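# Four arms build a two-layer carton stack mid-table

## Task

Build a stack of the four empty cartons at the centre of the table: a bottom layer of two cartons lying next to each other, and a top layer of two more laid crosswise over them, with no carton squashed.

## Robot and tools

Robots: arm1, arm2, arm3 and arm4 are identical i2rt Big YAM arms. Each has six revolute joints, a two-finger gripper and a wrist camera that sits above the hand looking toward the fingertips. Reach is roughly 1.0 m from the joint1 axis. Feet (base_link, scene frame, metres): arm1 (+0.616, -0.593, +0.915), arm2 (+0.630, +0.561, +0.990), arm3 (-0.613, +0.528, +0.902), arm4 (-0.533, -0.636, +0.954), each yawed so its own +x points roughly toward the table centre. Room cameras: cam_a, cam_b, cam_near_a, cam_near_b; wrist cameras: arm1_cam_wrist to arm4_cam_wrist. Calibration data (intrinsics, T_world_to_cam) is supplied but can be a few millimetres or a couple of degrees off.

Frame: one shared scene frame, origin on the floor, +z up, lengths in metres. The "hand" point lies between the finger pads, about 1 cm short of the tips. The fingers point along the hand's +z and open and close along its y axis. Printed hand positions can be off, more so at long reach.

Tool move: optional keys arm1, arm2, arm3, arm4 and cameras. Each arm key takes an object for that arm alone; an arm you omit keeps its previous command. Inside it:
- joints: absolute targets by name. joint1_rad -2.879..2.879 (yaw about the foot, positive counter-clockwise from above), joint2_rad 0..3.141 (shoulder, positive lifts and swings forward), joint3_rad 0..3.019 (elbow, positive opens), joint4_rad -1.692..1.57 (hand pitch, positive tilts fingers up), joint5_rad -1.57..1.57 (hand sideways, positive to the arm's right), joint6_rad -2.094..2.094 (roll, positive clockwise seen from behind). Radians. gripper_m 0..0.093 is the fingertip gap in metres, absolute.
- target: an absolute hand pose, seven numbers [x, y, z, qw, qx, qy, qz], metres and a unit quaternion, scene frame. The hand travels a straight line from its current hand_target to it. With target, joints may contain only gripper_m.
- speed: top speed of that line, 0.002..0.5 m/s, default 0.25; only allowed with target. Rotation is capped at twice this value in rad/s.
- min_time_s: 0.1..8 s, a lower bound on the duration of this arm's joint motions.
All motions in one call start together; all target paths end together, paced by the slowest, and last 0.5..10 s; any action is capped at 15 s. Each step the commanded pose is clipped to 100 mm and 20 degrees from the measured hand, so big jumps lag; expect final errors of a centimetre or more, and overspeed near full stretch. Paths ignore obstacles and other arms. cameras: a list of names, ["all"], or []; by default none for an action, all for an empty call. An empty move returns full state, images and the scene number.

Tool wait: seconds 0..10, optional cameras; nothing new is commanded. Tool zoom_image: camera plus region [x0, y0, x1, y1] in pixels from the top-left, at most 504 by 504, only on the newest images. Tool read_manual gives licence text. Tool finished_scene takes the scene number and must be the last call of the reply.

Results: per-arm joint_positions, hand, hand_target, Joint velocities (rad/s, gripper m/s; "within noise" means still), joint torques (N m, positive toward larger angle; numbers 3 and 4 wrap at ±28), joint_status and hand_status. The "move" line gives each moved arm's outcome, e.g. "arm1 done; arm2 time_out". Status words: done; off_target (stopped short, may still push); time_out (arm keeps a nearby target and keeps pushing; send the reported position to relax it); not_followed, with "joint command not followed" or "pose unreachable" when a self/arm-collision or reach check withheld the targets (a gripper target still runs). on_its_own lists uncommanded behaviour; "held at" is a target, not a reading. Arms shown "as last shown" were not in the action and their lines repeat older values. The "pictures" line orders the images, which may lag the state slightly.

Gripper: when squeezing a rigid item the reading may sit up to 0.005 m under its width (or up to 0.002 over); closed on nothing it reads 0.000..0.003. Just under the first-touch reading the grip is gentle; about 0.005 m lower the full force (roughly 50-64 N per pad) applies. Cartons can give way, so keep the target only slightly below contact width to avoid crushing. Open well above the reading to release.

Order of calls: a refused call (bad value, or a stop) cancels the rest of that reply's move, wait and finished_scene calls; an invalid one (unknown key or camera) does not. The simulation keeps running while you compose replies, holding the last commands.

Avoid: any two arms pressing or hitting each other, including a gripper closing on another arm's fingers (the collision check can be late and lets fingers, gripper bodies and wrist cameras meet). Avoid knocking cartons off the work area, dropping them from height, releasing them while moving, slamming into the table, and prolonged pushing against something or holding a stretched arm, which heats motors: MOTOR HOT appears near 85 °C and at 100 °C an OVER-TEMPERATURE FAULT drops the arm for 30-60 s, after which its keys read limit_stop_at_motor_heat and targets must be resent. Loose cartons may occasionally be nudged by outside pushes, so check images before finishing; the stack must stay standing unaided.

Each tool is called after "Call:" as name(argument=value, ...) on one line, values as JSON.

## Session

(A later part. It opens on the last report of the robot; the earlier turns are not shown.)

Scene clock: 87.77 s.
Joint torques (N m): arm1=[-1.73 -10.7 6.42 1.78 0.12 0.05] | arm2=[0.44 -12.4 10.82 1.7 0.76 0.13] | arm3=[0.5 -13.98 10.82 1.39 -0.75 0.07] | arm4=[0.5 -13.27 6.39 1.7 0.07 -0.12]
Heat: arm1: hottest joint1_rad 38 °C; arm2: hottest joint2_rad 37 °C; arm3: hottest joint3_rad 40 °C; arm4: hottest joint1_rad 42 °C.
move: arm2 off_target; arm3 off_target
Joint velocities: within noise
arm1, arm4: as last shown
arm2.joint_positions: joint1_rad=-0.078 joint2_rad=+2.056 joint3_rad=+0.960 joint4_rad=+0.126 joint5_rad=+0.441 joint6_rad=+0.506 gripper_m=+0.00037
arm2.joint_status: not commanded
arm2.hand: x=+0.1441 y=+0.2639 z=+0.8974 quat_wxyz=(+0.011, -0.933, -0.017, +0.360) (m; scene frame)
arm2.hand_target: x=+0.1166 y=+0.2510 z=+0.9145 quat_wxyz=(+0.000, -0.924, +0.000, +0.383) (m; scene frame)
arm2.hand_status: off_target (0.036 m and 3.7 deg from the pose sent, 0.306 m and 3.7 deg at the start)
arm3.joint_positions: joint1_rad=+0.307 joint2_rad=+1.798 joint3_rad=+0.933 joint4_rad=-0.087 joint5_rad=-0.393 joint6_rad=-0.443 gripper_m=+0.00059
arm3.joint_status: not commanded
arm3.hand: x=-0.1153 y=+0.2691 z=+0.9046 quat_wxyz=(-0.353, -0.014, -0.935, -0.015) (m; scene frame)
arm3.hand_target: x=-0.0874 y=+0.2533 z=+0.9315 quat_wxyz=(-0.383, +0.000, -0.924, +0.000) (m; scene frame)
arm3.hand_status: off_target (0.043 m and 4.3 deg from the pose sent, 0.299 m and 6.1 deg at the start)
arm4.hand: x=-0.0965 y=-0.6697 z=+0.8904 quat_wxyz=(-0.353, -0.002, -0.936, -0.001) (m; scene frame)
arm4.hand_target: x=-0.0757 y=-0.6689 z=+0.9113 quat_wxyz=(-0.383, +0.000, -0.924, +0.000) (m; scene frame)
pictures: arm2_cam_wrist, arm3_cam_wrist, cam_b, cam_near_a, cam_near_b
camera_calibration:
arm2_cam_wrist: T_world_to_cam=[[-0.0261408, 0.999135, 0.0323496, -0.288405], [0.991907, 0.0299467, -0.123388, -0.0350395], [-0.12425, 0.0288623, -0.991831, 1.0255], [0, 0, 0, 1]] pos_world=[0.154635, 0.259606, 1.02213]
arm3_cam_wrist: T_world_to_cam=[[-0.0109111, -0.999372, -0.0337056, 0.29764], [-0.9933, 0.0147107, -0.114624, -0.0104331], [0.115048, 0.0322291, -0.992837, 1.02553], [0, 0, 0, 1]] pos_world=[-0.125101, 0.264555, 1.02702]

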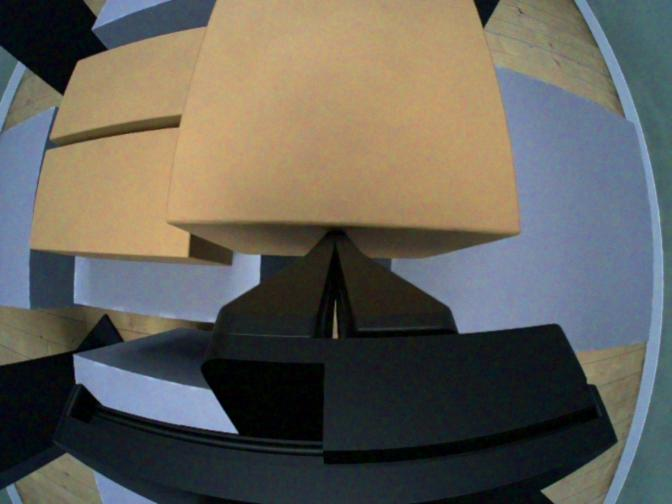

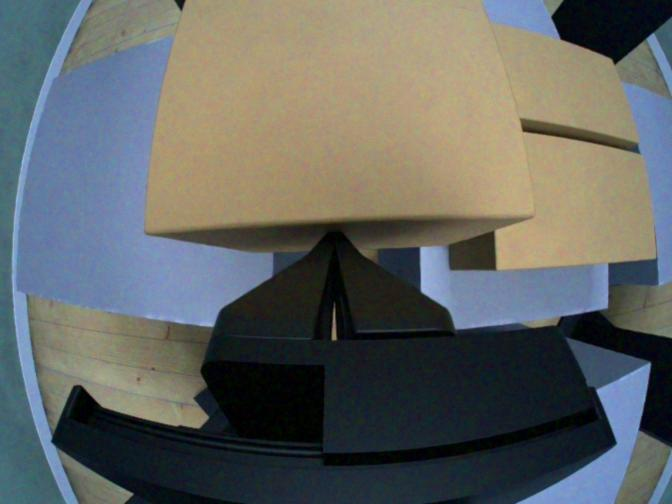

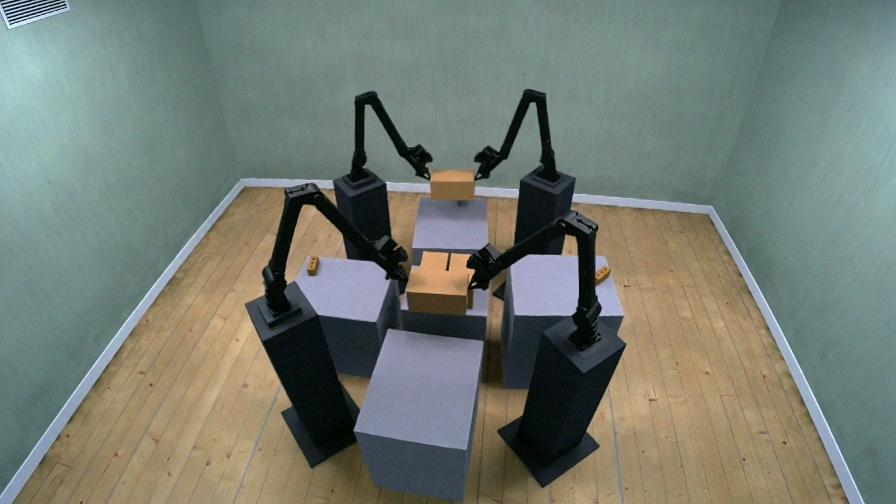

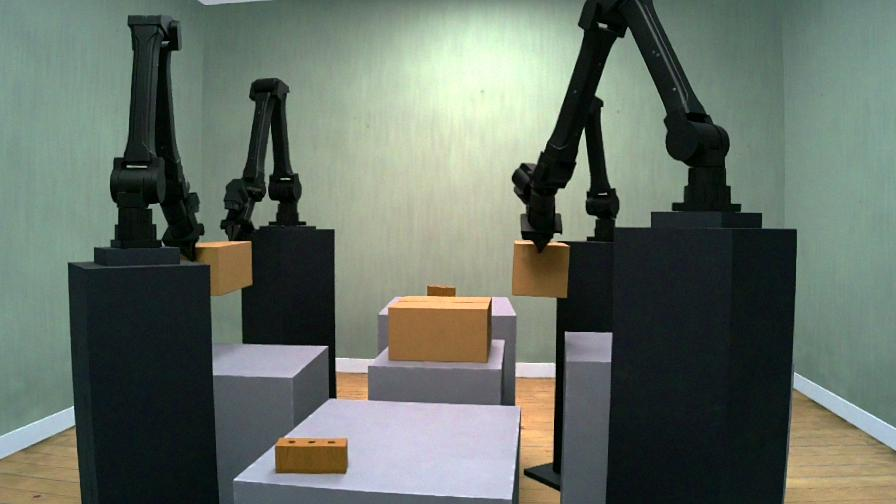

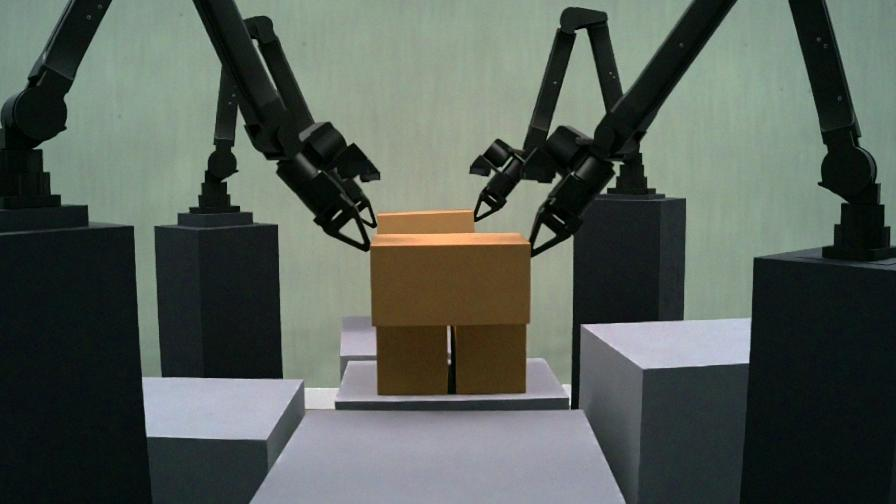

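Call:
move(arm2={"target":[0.115,0.053,0.905,0,0.9239,0,-0.3827],"speed":0.1}, arm3={"target":[-0.085,0.053,0.92,0.3827,0,0.9239,0],"speed":0.1}, cameras=["cam_near_b","cam_near_a","cam_b","cam_a","arm2_cam_wrist","arm3_cam_wrist"])

Call:
zoom_image(camera="cam_near_a", region=[300, 150, 660, 430])

Call:
zoom_image(camera="cam_near_b", region=[250, 150, 650, 430])

Scene clock: 93.87 s.
Joint torques (N m): arm1=[-1.67 -10.75 6.43 1.77 0.12 0.04] | arm2=[-1.32 -16.21 13.12 1.46 1.08 0.14] | arm3=[1.14 -18.84 11.88 1.16 -1.13 0.12] | arm4=[0.62 -12.86 6.41 1.77 0.06 -0.13]
Heat: arm1: hottest joint1_rad 38 °C; arm2: hottest joint2_rad 37 °C; arm3: hottest joint3_rad 41 °C; arm4: hottest joint1_rad 42 °C.
move: arm2 off_target; arm3 off_target
Joint velocities: within noise
arm1, arm4: as last shown
arm2.joint_positions: joint1_rad=+0.176 joint2_rad=+2.300 joint3_rad=+1.472 joint4_rad=-0.260 joint5_rad=+0.574 joint6_rad=+0.736 gripper_m=+0.00037
arm2.joint_status: not commanded
arm2.hand: x=+0.1454 y=+0.0659 z=+0.8863 quat_wxyz=(+0.014, -0.932, -0.025, +0.362) (m; scene frame)
arm2.hand_target: x=+0.1165 y=+0.0550 z=+0.9065 quat_wxyz=(+0.000, -0.924, +0.000, +0.383) (m; scene frame)
arm2.hand_status: off_target (0.038 m and 4.1 deg from the pose sent, 0.213 m and 3.7 deg at the start)
arm3.joint_positions: joint1_rad=+0.031 joint2_rad=+2.087 joint3_rad=+1.405 joint4_rad=-0.385 joint5_rad=-0.547 joint6_rad=-0.686 gripper_m=+0.00059
arm3.joint_status: not commanded
arm3.hand: x=-0.1129 y=+0.0707 z=+0.8917 quat_wxyz=(-0.356, -0.021, -0.934, -0.019) (m; scene frame)
arm3.hand_target: x=-0.0871 y=+0.0551 z=+0.9215 quat_wxyz=(-0.383, +0.000, -0.924, +0.000) (m; scene frame)
arm3.hand_status: off_target (0.043 m and 4.6 deg from the pose sent, 0.219 m and 4.3 deg at the start)
pictures: arm2_cam_wrist, arm3_cam_wrist, cam_a, cam_b, cam_near_a, cam_near_b
camera_calibration:
arm2_cam_wrist: T_world_to_cam=[[-0.0383046, 0.998387, 0.0419131, -0.096788], [0.990913, 0.0433631, -0.127327, -0.0290243], [-0.128939, 0.036655, -0.990975, 1.01976], [0, 0, 0, 1]] pos_world=[0.15654, 0.0605111, 1.01092]
arm3_cam_wrist: T_world_to_cam=[[-0.021661, -0.998629, -0.0476496, 0.110266], [-0.992366, 0.0272642, -0.120277, -0.00233028], [0.121412, 0.0446805, -0.991596, 1.01769], [0, 0, 0, 1]] pos_world=[-0.123483, 0.0647072, 1.01411]

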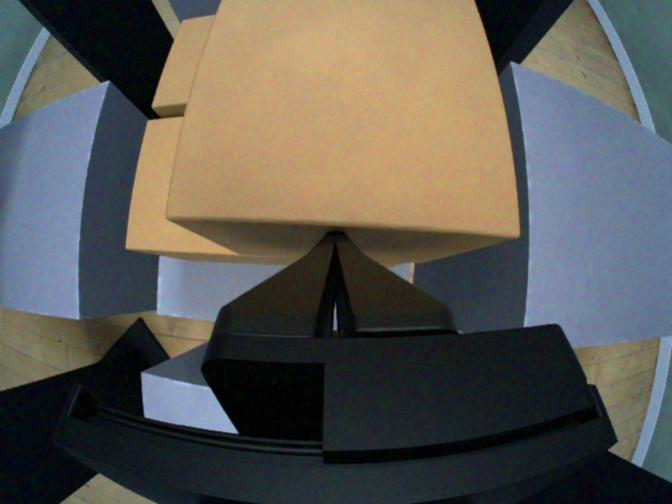

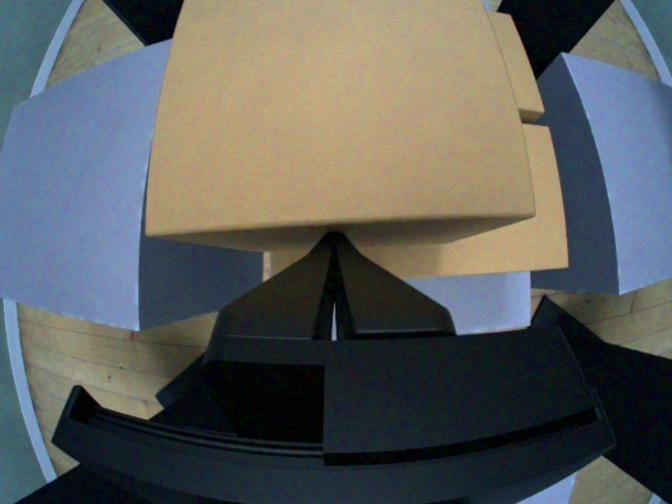

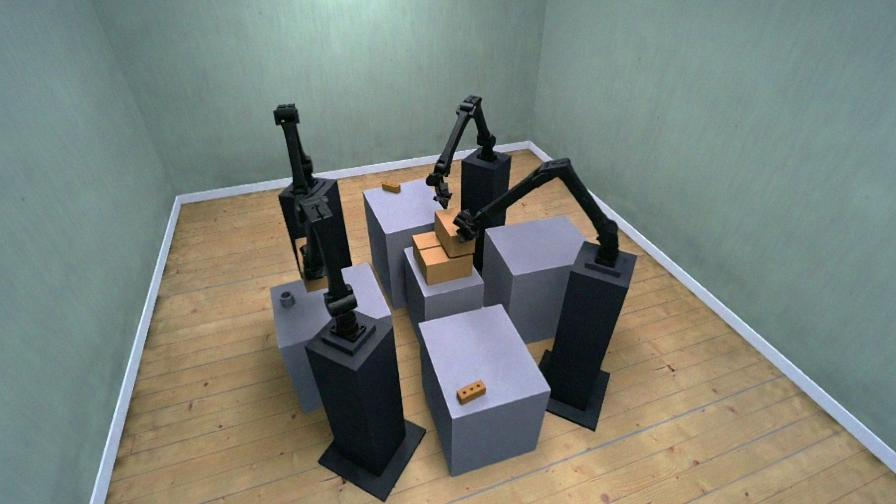

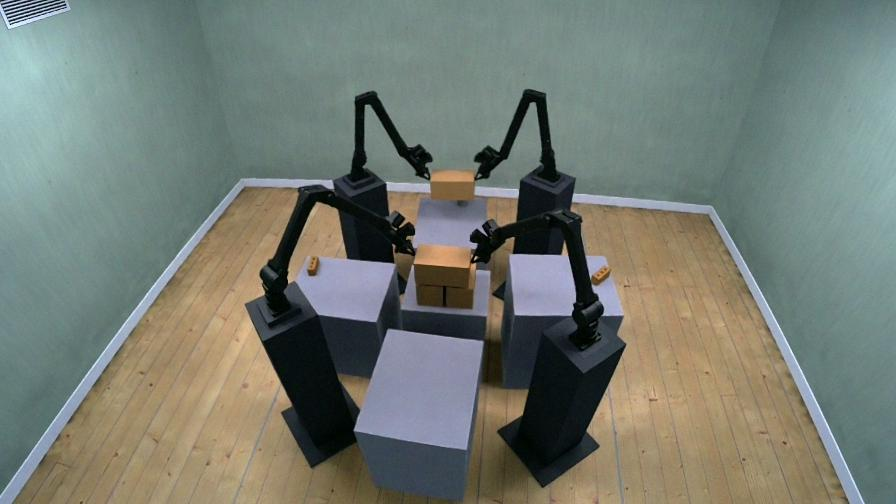

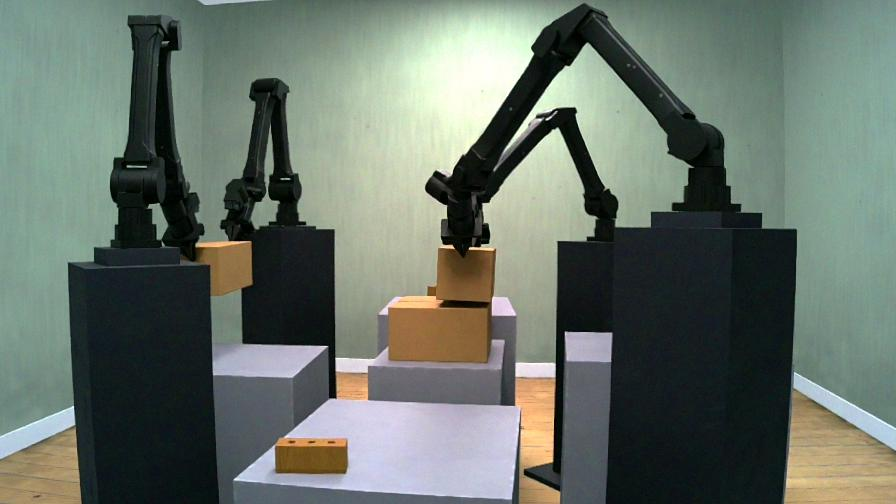

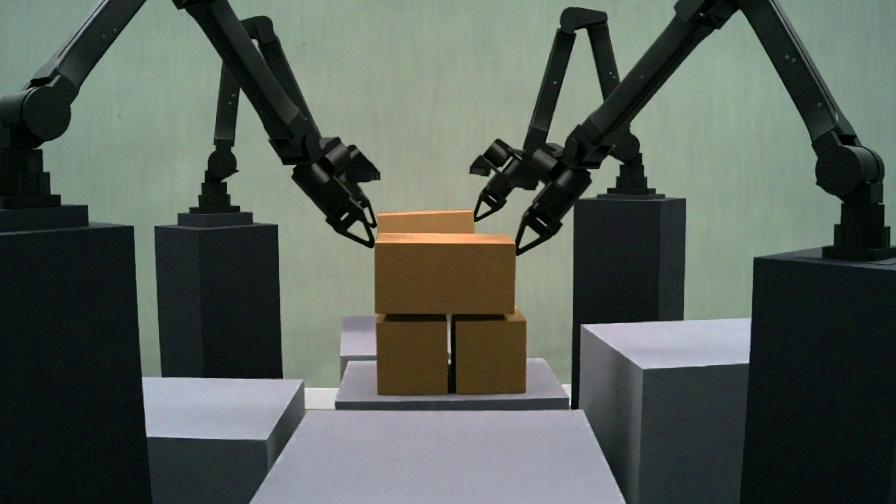

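Scaled by 1.400 from the camera's 896x504 image, which has a finer 1280x720 frame.

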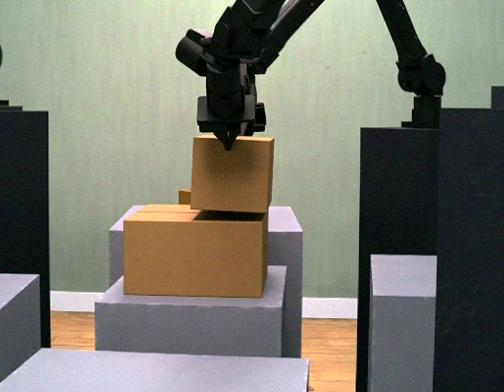

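Scaled by 1.260 from the camera's 896x504 image, which has a finer 1280x720 frame.

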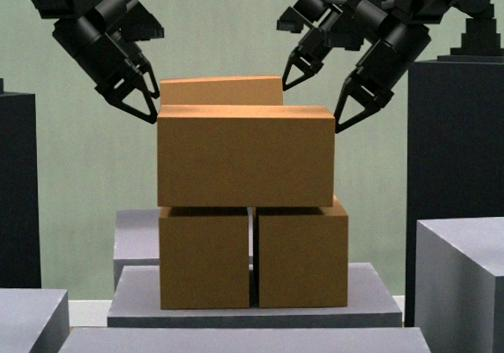

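Call:
move(arm2={"target":[0.106,0.047,0.878,0,0.9239,0,-0.3827],"speed":0.06}, arm3={"target":[-0.094,0.047,0.893,0.3827,0,0.9239,0],"speed":0.06}, cameras=["cam_near_b","cam_near_a"])

Call:
zoom_image(camera="cam_near_a", region=[300, 150, 660, 430])

Call:
zoom_image(camera="cam_near_b", region=[250, 150, 650, 430])

Scene clock: 95.87 s.
Joint torques (N m): arm1=[-1.79 -10.75 6.43 1.8 0.12 0.05] | arm2=[-1.61 -15.85 12.81 2.37 0.95 0.06] | arm3=[0.91 -18.37 10.89 2.09 -0.92 0.04] | arm4=[0.44 -13.1 6.38 1.8 0.05 -0.14]
Heat: arm1: hottest joint1_rad 38 °C; arm2: hottest joint2_rad 38 °C; arm3: hottest joint3_rad 42 °C; arm4: hottest joint1_rad 42 °C.
move: arm2 off_target; arm3 off_target
Joint velocities: within noise
arm1, arm4: as last shown
arm2.joint_positions: joint1_rad=+0.176 joint2_rad=+2.361 joint3_rad=+1.522 joint4_rad=-0.260 joint5_rad=+0.575 joint6_rad=+0.736 gripper_m=+0.00037
arm2.joint_status: not commanded
arm2.hand: x=+0.1402 y=+0.0594 z=+0.8629 quat_wxyz=(+0.018, -0.933, -0.026, +0.358) (m; scene frame)
arm2.hand_target: x=+0.1077 y=+0.0494 z=+0.8797 quat_wxyz=(+0.000, -0.924, +0.000, +0.383) (m; scene frame)
arm2.hand_status: off_target (0.039 m and 4.7 deg from the pose sent, 0.045 m and 4.2 deg at the start)
arm3.joint_positions: joint1_rad=+0.018 joint2_rad=+2.121 joint3_rad=+1.405 joint4_rad=-0.365 joint5_rad=-0.561 joint6_rad=-0.704 gripper_m=+0.00059
arm3.joint_status: not commanded
arm3.hand: x=-0.1184 y=+0.0671 z=+0.8729 quat_wxyz=(-0.356, -0.019, -0.934, -0.024) (m; scene frame)
arm3.hand_target: x=-0.0958 y=+0.0488 z=+0.8943 quat_wxyz=(-0.383, +0.000, -0.924, +0.000) (m; scene frame)
arm3.hand_status: off_target (0.037 m and 4.8 deg from the pose sent, 0.030 m and 4.7 deg at the start)
pictures: cam_near_a, cam_near_b

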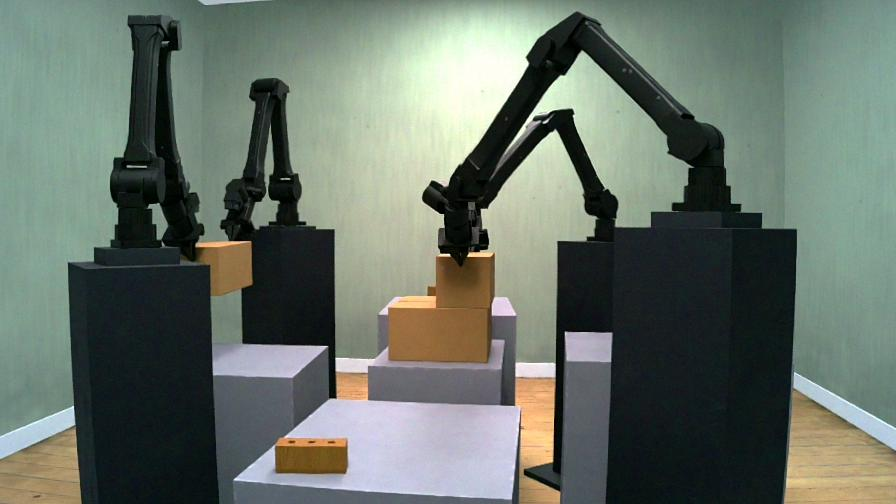

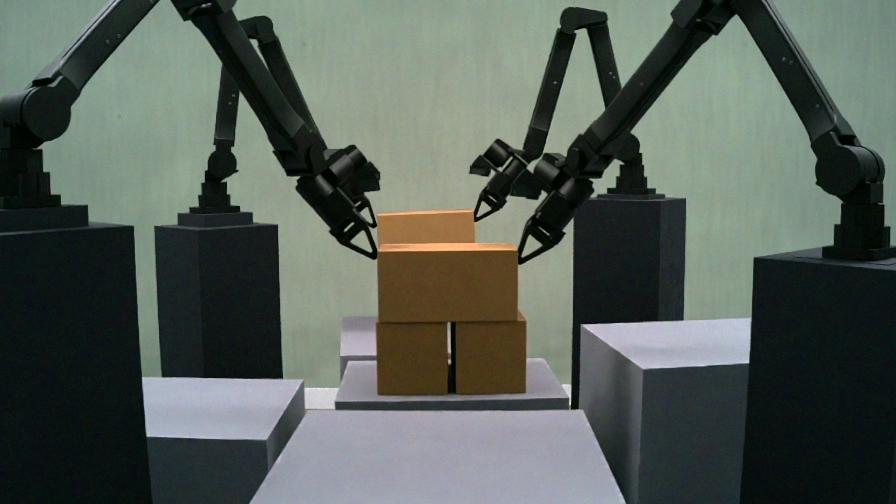

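Scaled by 1.400 from the camera's 896x504 image, which has a finer 1280x720 frame.

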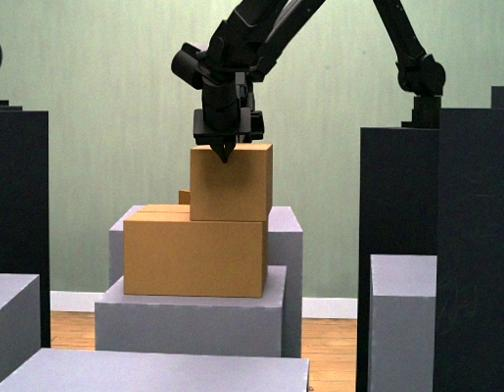

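Scaled by 1.260 from the camera's 896x504 image, which has a finer 1280x720 frame.

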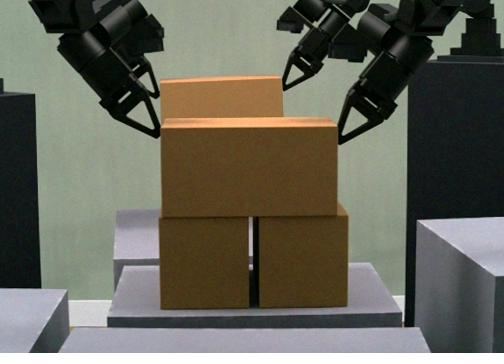

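Call:
move(arm2={"target":[0.102,0.047,0.866,0,0.9239,0,-0.3827],"speed":0.05}, arm3={"target":[-0.10,0.047,0.881,0.3827,0,0.9239,0],"speed":0.05})

Call:
move(arm2={"target":[0.19,0.052,0.875,0,0.9239,0,-0.3827],"speed":0.08}, arm3={"target":[-0.18,0.052,0.89,0.3827,0,0.9239,0],"speed":0.08}, cameras=["cam_near_b","cam_near_a","arm2_cam_wrist"])

Call:
zoom_image(camera="cam_near_a", region=[300, 150, 660, 430])

Call:
zoom_image(camera="cam_near_b", region=[250, 150, 650, 430])

Scene clock: 98.27 s.
Joint torques (N m): arm1=[-1.73 -10.81 6.42 1.77 0.12 0.04] | arm2=[-2.02 -16.44 12.59 2.76 0.89 -0.03] | arm3=[1.2 -17.73 9.99 2.14 -0.9 0.05] | arm4=[0.79 -13.04 6.37 1.8 0.06 -0.14]
Heat: arm1: hottest joint1_rad 38 °C; arm2: hottest joint2_rad 38 °C; arm3: hottest joint3_rad 43 °C; arm4: hottest joint1_rad 42 °C.
move: arm2 off_target; arm3 off_target
Joint velocities: within noise
arm1, arm4: as last shown
arm2.joint_positions: joint1_rad=+0.176 joint2_rad=+2.384 joint3_rad=+1.539 joint4_rad=-0.251 joint5_rad=+0.575 joint6_rad=+0.736 gripper_m=+0.00037
arm2.joint_status: not commanded
arm2.hand: x=+0.1378 y=+0.0562 z=+0.8545 quat_wxyz=(+0.017, -0.933, -0.026, +0.359) (m; scene frame)
arm2.hand_target: x=+0.1038 y=+0.0496 z=+0.8677 quat_wxyz=(+0.000, -0.924, +0.000, +0.383) (m; scene frame)
arm2.hand_status: off_target (0.039 m and 4.5 deg from the pose sent, 0.040 m and 4.7 deg at the start)
arm3.joint_positions: joint1_rad=+0.007 joint2_rad=+2.127 joint3_rad=+1.405 joint4_rad=-0.341 joint5_rad=-0.566 joint6_rad=-0.711 gripper_m=+0.00059
arm3.joint_status: not commanded
arm3.hand: x=-0.1207 y=+0.0592 z=+0.8723 quat_wxyz=(-0.363, -0.017, -0.931, -0.015) (m; scene frame)
arm3.hand_target: x=-0.1009 y=+0.0482 z=+0.8816 quat_wxyz=(-0.383, +0.000, -0.924, +0.000) (m; scene frame)
arm3.hand_status: off_target (0.026 m and 3.6 deg from the pose sent, 0.028 m and 4.8 deg at the start)
pictures: none

Scene clock: 100.07 s.
Joint torques (N m): arm1=[-1.73 -10.75 6.43 1.78 0.12 0.04] | arm2=[1.73 -18.61 5.83 2.07 0.62 0.12] | arm3=[-0.44 -19.55 6.56 1.16 -0.64 0.1] | arm4=[0.38 -13.1 6.37 1.73 0.05 -0.13]
Heat: arm1: hottest joint1_rad 38 °C; arm2: hottest joint2_rad 38 °C; arm3: hottest joint3_rad 43 °C; arm4: hottest joint1_rad 42 °C.
move: arm2 off_target; arm3 off_target
Joint velocities: within noise
arm1, arm4: as last shown
arm2.joint_positions: joint1_rad=+0.252 joint2_rad=+2.331 joint3_rad=+1.419 joint4_rad=-0.221 joint5_rad=+0.634 joint6_rad=+0.844 gripper_m=+0.00037
arm2.joint_status: not commanded
arm2.hand: x=+0.1924 y=+0.0596 z=+0.8564 quat_wxyz=(+0.017, -0.928, -0.010, +0.371) (m; scene frame)
arm2.hand_target: x=+0.1901 y=+0.0521 z=+0.8748 quat_wxyz=(+0.000, -0.924, +0.000, +0.383) (m; scene frame)
arm2.hand_status: off_target (0.020 m and 2.7 deg from the pose sent, 0.056 m and 4.5 deg at the start)
arm3.joint_positions: joint1_rad=-0.077 joint2_rad=+2.059 joint3_rad=+1.285 joint4_rad=-0.324 joint5_rad=-0.625 joint6_rad=-0.819 gripper_m=+0.00059
arm3.joint_status: not commanded
arm3.hand: x=-0.1786 y=+0.0601 z=+0.8754 quat_wxyz=(-0.374, -0.004, -0.927, -0.013) (m; scene frame)
arm3.hand_target: x=-0.1801 y=+0.0520 z=+0.8899 quat_wxyz=(-0.383, +0.000, -0.924, +0.000) (m; scene frame)
arm3.hand_status: off_target (0.017 m and 1.9 deg from the pose sent, 0.062 m and 3.6 deg at the start)
pictures: arm2_cam_wrist, cam_near_a, cam_near_b
camera_calibration:
arm2_cam_wrist: T_world_to_cam=[[-0.00749978, 0.999274, 0.0373491, -0.0895512], [0.988915, 0.0129507, -0.147919, -0.0593614], [-0.148296, 0.0358257, -0.988294, 0.997936], [0, 0, 0, 1]] pos_world=[0.206021, 0.0545032, 0.980818]

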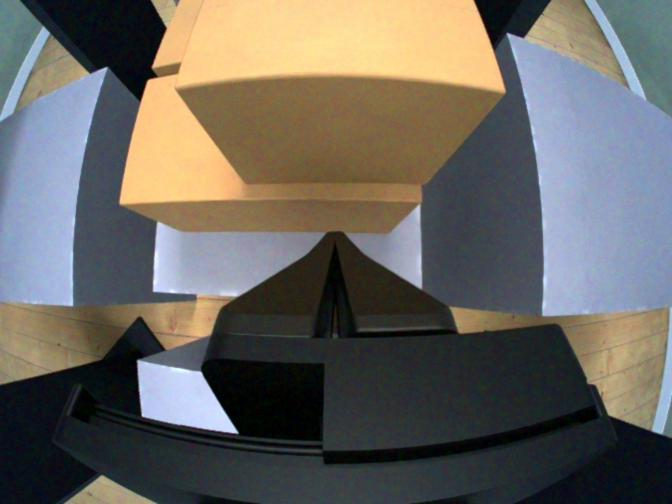

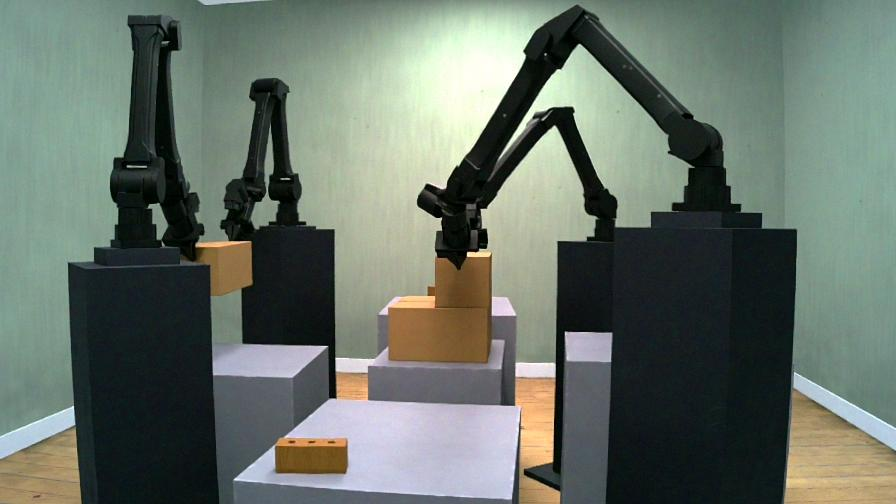

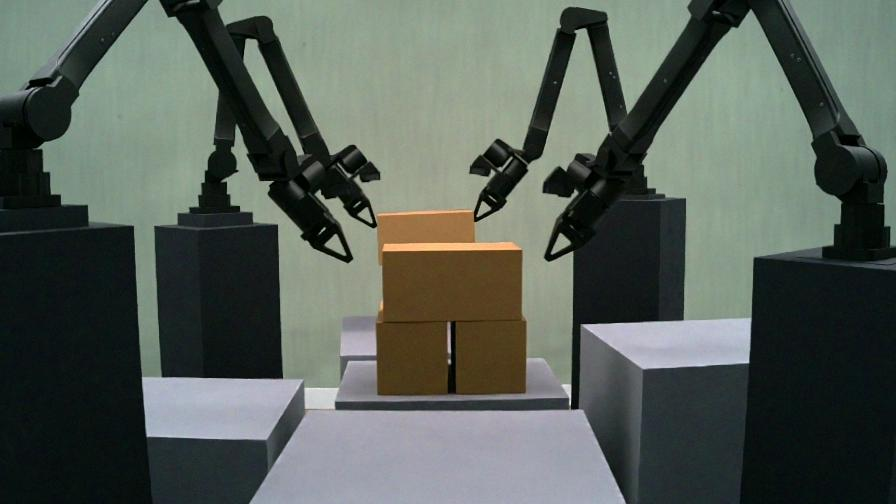

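Scaled by 1.400 from the camera's 896x504 image, which has a finer 1280x720 frame.

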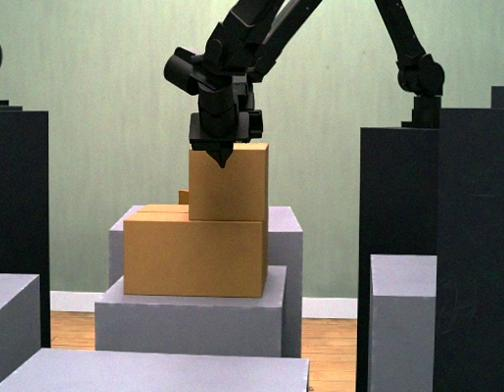

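Scaled by 1.260 from the camera's 896x504 image, which has a finer 1280x720 frame.

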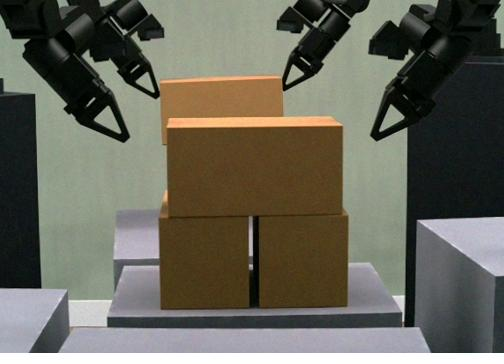

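Call:
move(arm2={"target":[0.30,0.35,1.05,0,0.9239,0,-0.3827],"speed":0.2}, arm3={"target":[-0.30,0.35,1.05,0.3827,0,0.9239,0],"speed":0.2}, arm1={"target":[0.118,-0.30,0.923,0,0.9239,0,-0.3827],"speed":0.12}, arm4={"target":[-0.107,-0.30,0.918,0.3827,0,0.9239,0],"speed":0.12}, cameras=["cam_near_b","cam_near_a","cam_b","cam_a","arm1_cam_wrist","arm4_cam_wrist"])

Scene clock: 105.27 s.
Joint torques (N m): arm1=[-1.08 -10.46 8.53 0.84 -0.32 0.01] | arm2=[-0.26 -6.18 6.78 1.01 0.23 -0.06] | arm3=[1.44 -5.83 8.58 0.85 -0.18 0.22] | arm4=[0.85 -12.4 9.83 0.77 0.53 -0.05]
Heat: arm1: hottest joint1_rad 38 °C; arm2: hottest joint2_rad 38 °C; arm3: hottest joint3_rad 42 °C; arm4: hottest joint1_rad 42 °C.
move: arm1 off_target; arm2 done; arm3 done; arm4 off_target
Joint velocities: within noise
arm1.joint_positions: joint1_rad=+0.158 joint2_rad=+1.805 joint3_rad=+0.908 joint4_rad=-0.028 joint5_rad=-0.445 joint6_rad=-0.497 gripper_m=+0.00035
arm1.joint_status: not commanded
arm1.hand: x=+0.1308 y=-0.3161 z=+0.9152 quat_wxyz=(+0.008, +0.927, -0.002, -0.374) (m; scene frame)
arm1.hand_target: x=+0.1189 y=-0.3004 z=+0.9233 quat_wxyz=(+0.000, +0.924, +0.000, -0.383) (m; scene frame)
arm1.hand_status: off_target (0.022 m and 1.4 deg from the pose sent, 0.378 m and 4.9 deg at the start)
arm2.joint_positions: joint1_rad=+0.046 joint2_rad=+1.317 joint3_rad=+0.518 joint4_rad=-0.166 joint5_rad=+0.530 joint6_rad=+0.638 gripper_m=+0.00037
arm2.joint_status: not commanded
arm2.hand: x=+0.2988 y=+0.3439 z=+1.0490 quat_wxyz=(-0.003, -0.923, +0.001, +0.385) (m; scene frame)
arm2.hand_target: x=+0.2999 y=+0.3500 z=+1.0499 quat_wxyz=(+0.000, -0.924, +0.000, +0.383) (m; scene frame)
arm2.hand_status: done (0.006 m and 0.4 deg from the pose sent, 0.365 m and 2.6 deg at the start)
arm3.joint_positions: joint1_rad=+0.145 joint2_rad=+0.984 joint3_rad=+0.565 joint4_rad=-0.524 joint5_rad=-0.499 joint6_rad=-0.589 gripper_m=+0.00059
arm3.joint_status: not commanded
arm3.hand: x=-0.3022 y=+0.3458 z=+1.0465 quat_wxyz=(-0.382, -0.003, -0.924, +0.001) (m; scene frame)
arm3.hand_target: x=-0.3001 y=+0.3500 z=+1.0499 quat_wxyz=(-0.383, +0.000, -0.924, +0.000) (m; scene frame)
arm3.hand_status: done (0.006 m and 0.4 deg from the pose sent, 0.359 m and 1.9 deg at the start)
arm4.joint_positions: joint1_rad=-0.161 joint2_rad=+1.861 joint3_rad=+0.846 joint4_rad=+0.022 joint5_rad=+0.552 joint6_rad=+0.659 gripper_m=+0.00019
arm4.joint_status: not commanded
arm4.hand: x=-0.1147 y=-0.3158 z=+0.9183 quat_wxyz=(-0.380, +0.001, -0.925, +0.005) (m; scene frame)
arm4.hand_target: x=-0.1076 y=-0.3005 z=+0.9183 quat_wxyz=(-0.383, +0.000, -0.924, +0.000) (m; scene frame)
arm4.hand_status: off_target (0.018 m and 0.7 deg from the pose sent, 0.371 m and 3.7 deg at the start)
pictures: arm1_cam_wrist, arm4_cam_wrist, cam_a, cam_b, cam_near_a, cam_near_b
camera_calibration:
arm1_cam_wrist: T_world_to_cam=[[-0.0144026, 0.999838, -0.0107583, 0.327289], [0.988304, 0.0126012, -0.151974, 0.0172997], [-0.151814, -0.0128213, -0.988326, 1.04471], [0, 0, 0, 1]] pos_world=[0.146218, -0.314059, 1.03866]
arm4_cam_wrist: T_world_to_cam=[[0.00734309, -0.999851, 0.015619, -0.33226], [-0.987078, -0.00974779, -0.159942, 0.0342135], [0.160071, -0.0142427, -0.987003, 1.04287], [0, 0, 0, 1]] pos_world=[-0.130722, -0.317024, 1.03998]

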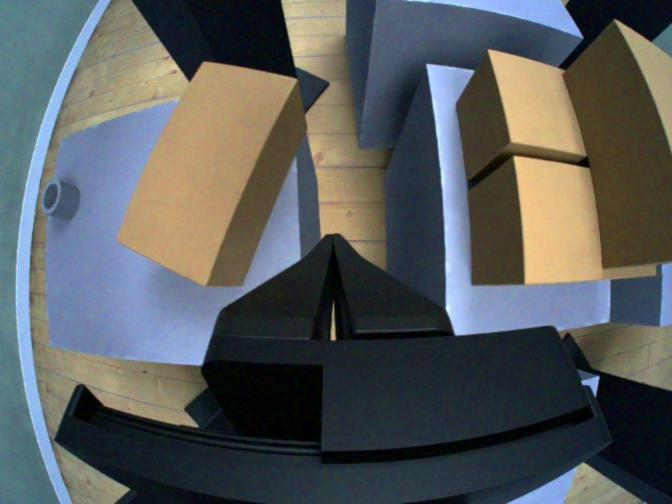

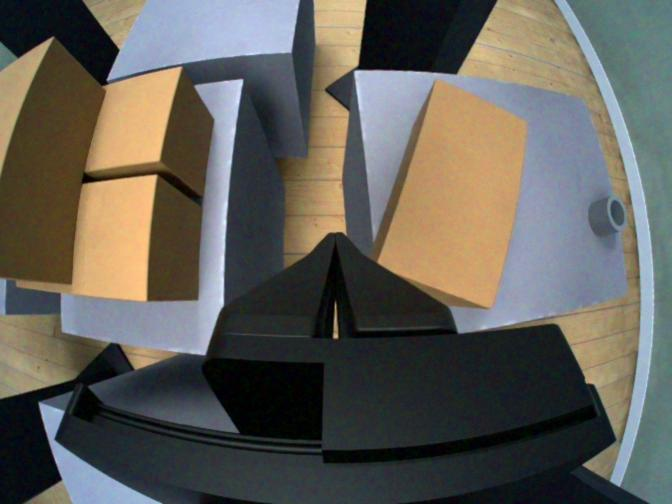

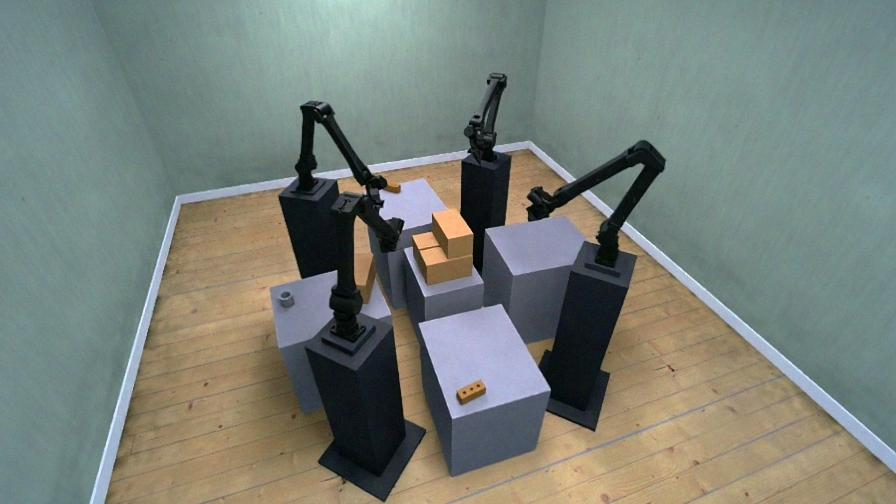

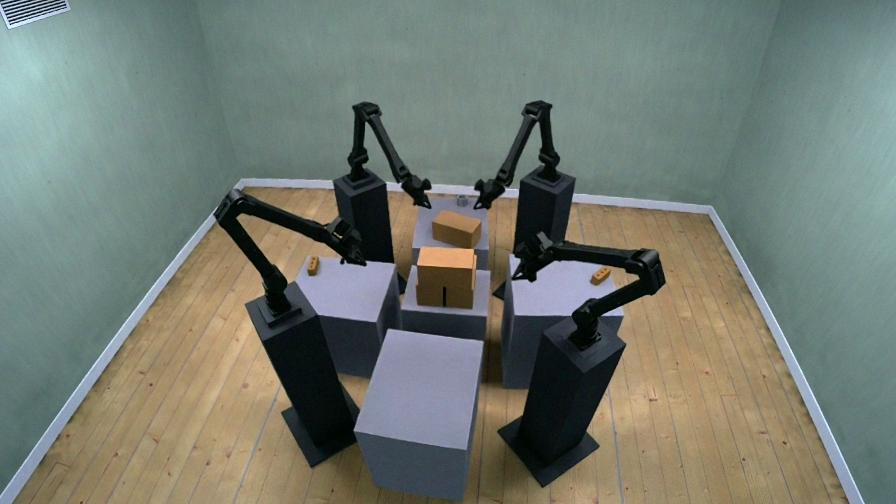

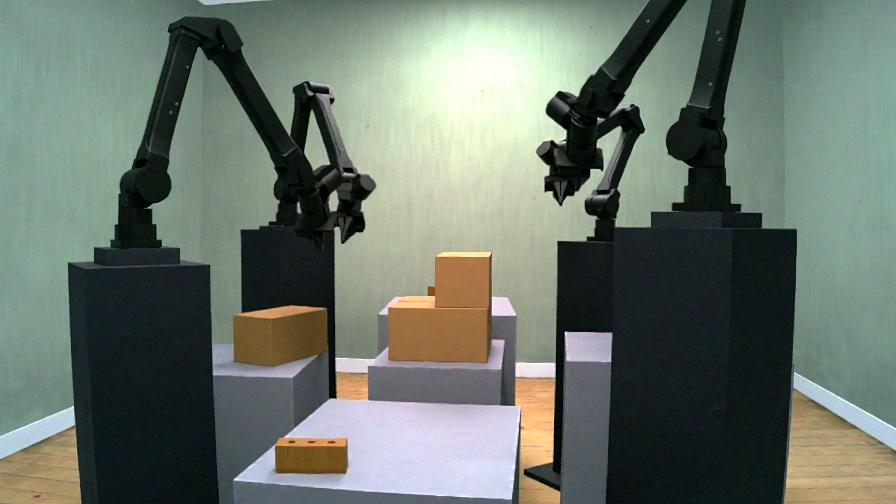

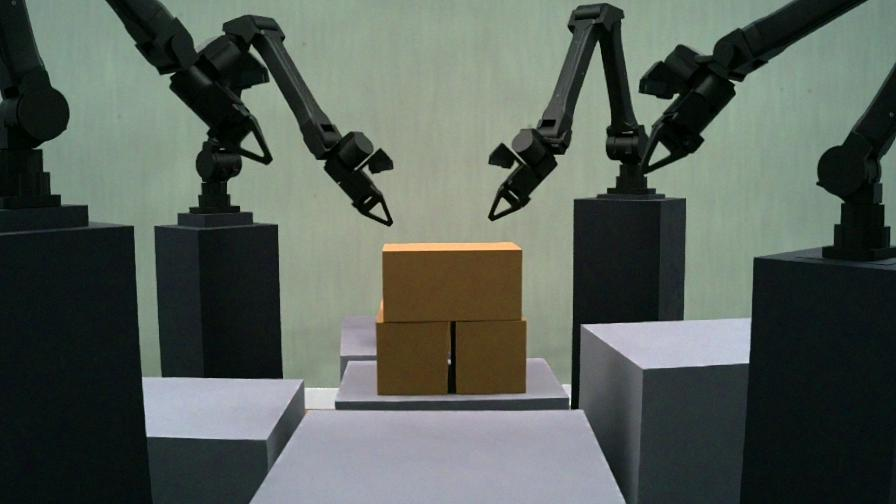

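Call:
move(arm1={"target":[0.175,-0.536,0.85,-0.0599,0.9125,-0.1445,-0.378],"speed":0.2}, arm4={"target":[-0.195,-0.415,0.85,0.378,0.1445,0.9125,-0.0599],"speed":0.2}, cameras=["arm1_cam_wrist","arm4_cam_wrist"])

Call:
move(arm1={"target":[0.165,-0.533,0.70,-0.0599,0.9125,-0.1445,-0.378],"speed":0.2}, arm4={"target":[-0.185,-0.418,0.70,0.378,0.1445,0.9125,-0.0599],"speed":0.2}, cameras=["arm1_cam_wrist","arm4_cam_wrist","cam_b"])

Scene clock: 110.20 s.
Joint torques (N m): arm1=[1.08 -7.41 2.5 2.03 0.24 0.17] | arm2=[-0.26 -6.24 6.79 0.95 0.2 -0.15] | arm3=[1.38 -5.71 8.58 0.87 -0.17 0.21] | arm4=[1.26 -10.58 2.81 1.11 0.66 -0.08]
Heat: arm1: hottest joint3_rad 39 °C; arm2: hottest joint2_rad 38 °C; arm3: hottest joint3_rad 42 °C; arm4: hottest joint1_rad 42 °C.
move: arm1 done; arm4 off_target
Joint velocities: within noise
arm1.joint_positions: joint1_rad=+0.739 joint2_rad=+1.800 joint3_rad=+0.496 joint4_rad=+0.501 joint5_rad=+0.178 joint6_rad=+0.176 gripper_m=+0.00035
arm1.joint_status: not commanded
arm1.hand: x=+0.1739 y=-0.5299 z=+0.8540 quat_wxyz=(-0.062, +0.912, -0.147, -0.377) (m; scene frame)
arm1.hand_target: x=+0.1750 y=-0.5359 z=+0.8501 quat_wxyz=(-0.060, +0.913, -0.144, -0.378) (m; scene frame)
arm1.hand_status: done (0.007 m and 0.4 deg from the pose sent, 0.234 m and 18.2 deg at the start)
arm2, arm3: as last shown
arm4.joint_positions: joint1_rad=-0.139 joint2_rad=+1.920 joint3_rad=+0.622 joint4_rad=+0.106 joint5_rad=+0.711 joint6_rad=+1.036 gripper_m=+0.00019
arm4.joint_status: not commanded
arm4.hand: x=-0.1869 y=-0.4150 z=+0.8584 quat_wxyz=(-0.381, -0.151, -0.910, +0.057) (m; scene frame)
arm4.hand_target: x=-0.1949 y=-0.4151 z=+0.8503 quat_wxyz=(-0.378, -0.144, -0.912, +0.060) (m; scene frame)
arm4.hand_status: off_target (0.012 m and 0.9 deg from the pose sent, 0.145 m and 17.9 deg at the start)
pictures: arm1_cam_wrist, arm4_cam_wrist
camera_calibration:
arm1_cam_wrist: T_world_to_cam=[[0.304094, 0.952609, 0.00792931, 0.444738], [0.939312, -0.298441, -0.16919, -0.173613], [-0.158806, 0.0588978, -0.985552, 1.02494], [0, 0, 0, 1]] pos_world=[0.190602, -0.535841, 0.977234]
arm4_cam_wrist: T_world_to_cam=[[-0.308333, -0.951259, -0.0060149, -0.450146], [-0.936809, 0.304736, -0.17183, 0.102482], [0.165288, -0.0473462, -0.985108, 0.97951], [0, 0, 0, 1]] pos_world=[-0.20469, -0.413059, 0.979825]

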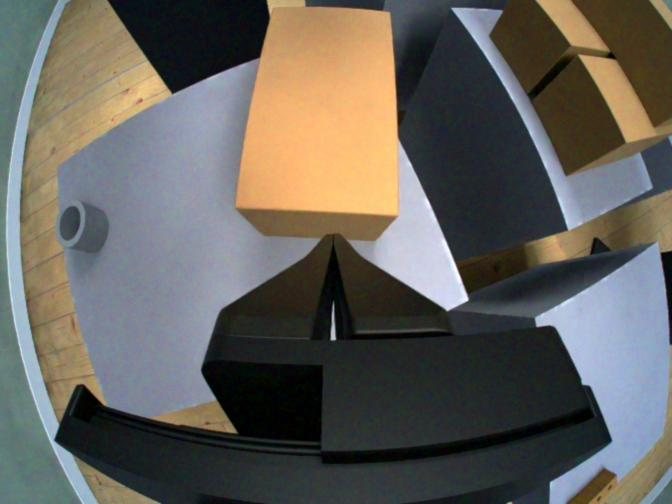

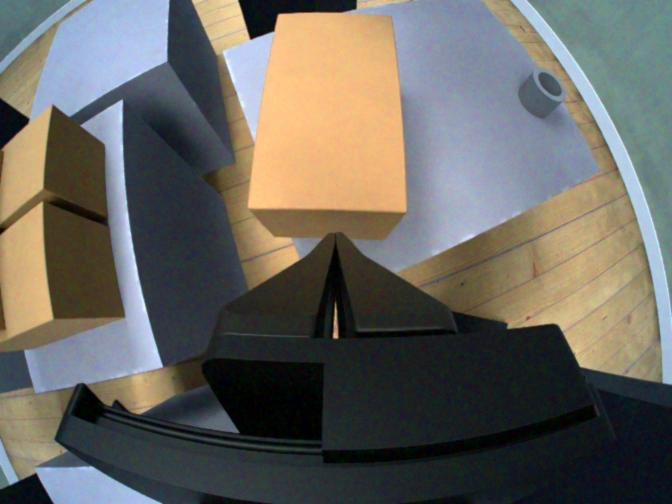

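Scene clock: 111.77 s.
Joint torques (N m): arm1=[0.5 -9.99 0.2 2.04 0.07 0.11] | arm2=[0.62 -6.18 6.79 1.07 0.18 -0.14] | arm3=[1.38 -5.83 8.58 0.87 -0.17 0.2] | arm4=[-0.73 -12.75 0.85 1.21 0.51 -0.24]
Heat: arm1: hottest joint1_rad 38 °C; arm2: hottest joint2_rad 38 °C; arm3: hottest joint3_rad 42 °C; arm4: hottest joint1_rad 42 °C.
move: arm1 done; arm4 done
Joint velocities: within noise
arm1.joint_positions: joint1_rad=+0.739 joint2_rad=+2.383 joint3_rad=+0.652 joint4_rad=+0.916 joint5_rad=+0.178 joint6_rad=+0.176 gripper_m=+0.00035
arm1.joint_status: not commanded
arm1.hand: x=+0.1685 y=-0.5297 z=+0.7012 quat_wxyz=(-0.063, +0.915, -0.147, -0.371) (m; scene frame)
arm1.hand_target: x=+0.1651 y=-0.5330 z=+0.7001 quat_wxyz=(-0.060, +0.913, -0.144, -0.378) (m; scene frame)
arm1.hand_status: done (0.005 m and 0.9 deg from the pose sent, 0.154 m and 0.4 deg at the start)
arm2, arm3: as last shown
arm4.joint_positions: joint1_rad=-0.140 joint2_rad=+2.437 joint3_rad=+0.768 joint4_rad=+0.479 joint5_rad=+0.706 joint6_rad=+1.021 gripper_m=+0.00019
arm4.joint_status: not commanded
arm4.hand: x=-0.1877 y=-0.4151 z=+0.7065 quat_wxyz=(-0.379, -0.144, -0.912, +0.058) (m; scene frame)
arm4.hand_target: x=-0.1851 y=-0.4180 z=+0.7001 quat_wxyz=(-0.378, -0.145, -0.912, +0.060) (m; scene frame)
arm4.hand_status: done (0.008 m and 0.3 deg from the pose sent, 0.158 m and 0.9 deg at the start)
pictures: arm1_cam_wrist, arm4_cam_wrist, cam_b
camera_calibration:
arm1_cam_wrist: T_world_to_cam=[[0.30419, 0.952552, 0.0106203, 0.445426], [0.941276, -0.298837, -0.157146, -0.203269], [-0.146516, 0.057799, -0.987518, 0.872112], [0, 0, 0, 1]] pos_world=[0.183617, -0.535443, 0.824553]
arm4_cam_wrist: T_world_to_cam=[[-0.296339, -0.955081, 0.0016356, -0.45619], [-0.941601, 0.291869, -0.167927, 0.0666969], [0.159906, -0.0513033, -0.985798, 0.827956], [0, 0, 0, 1]] pos_world=[-0.20478, -0.412688, 0.828144]

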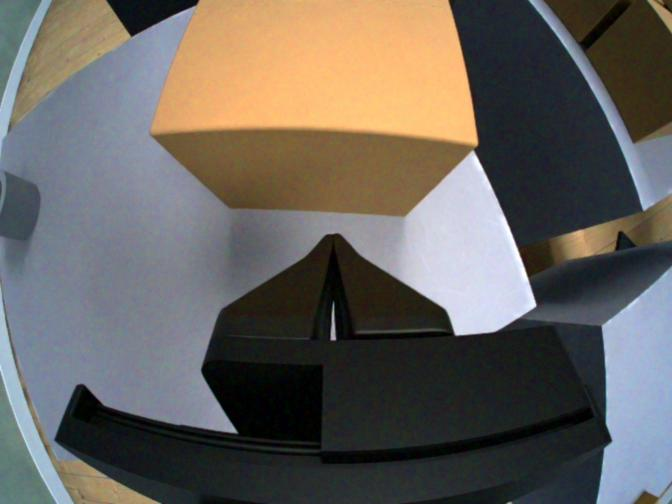

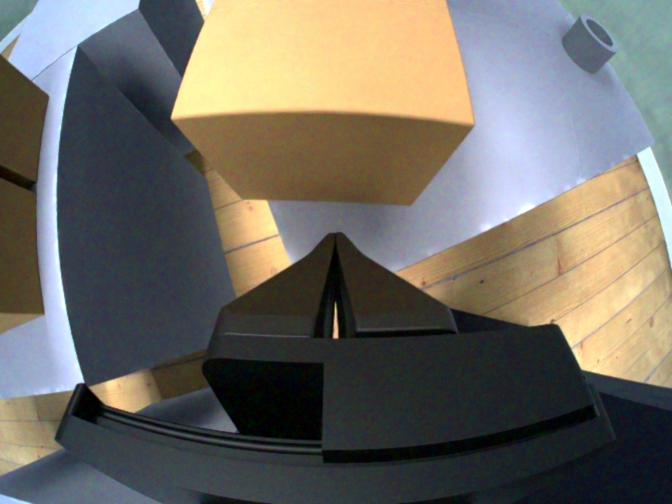

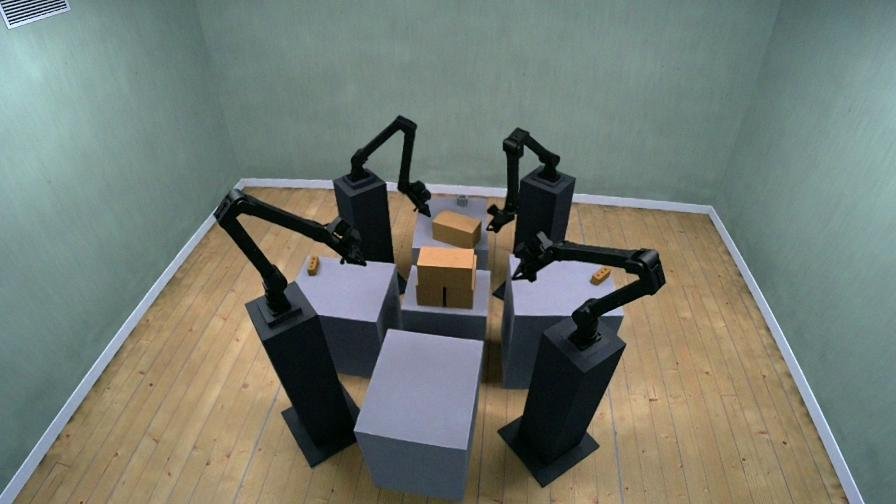

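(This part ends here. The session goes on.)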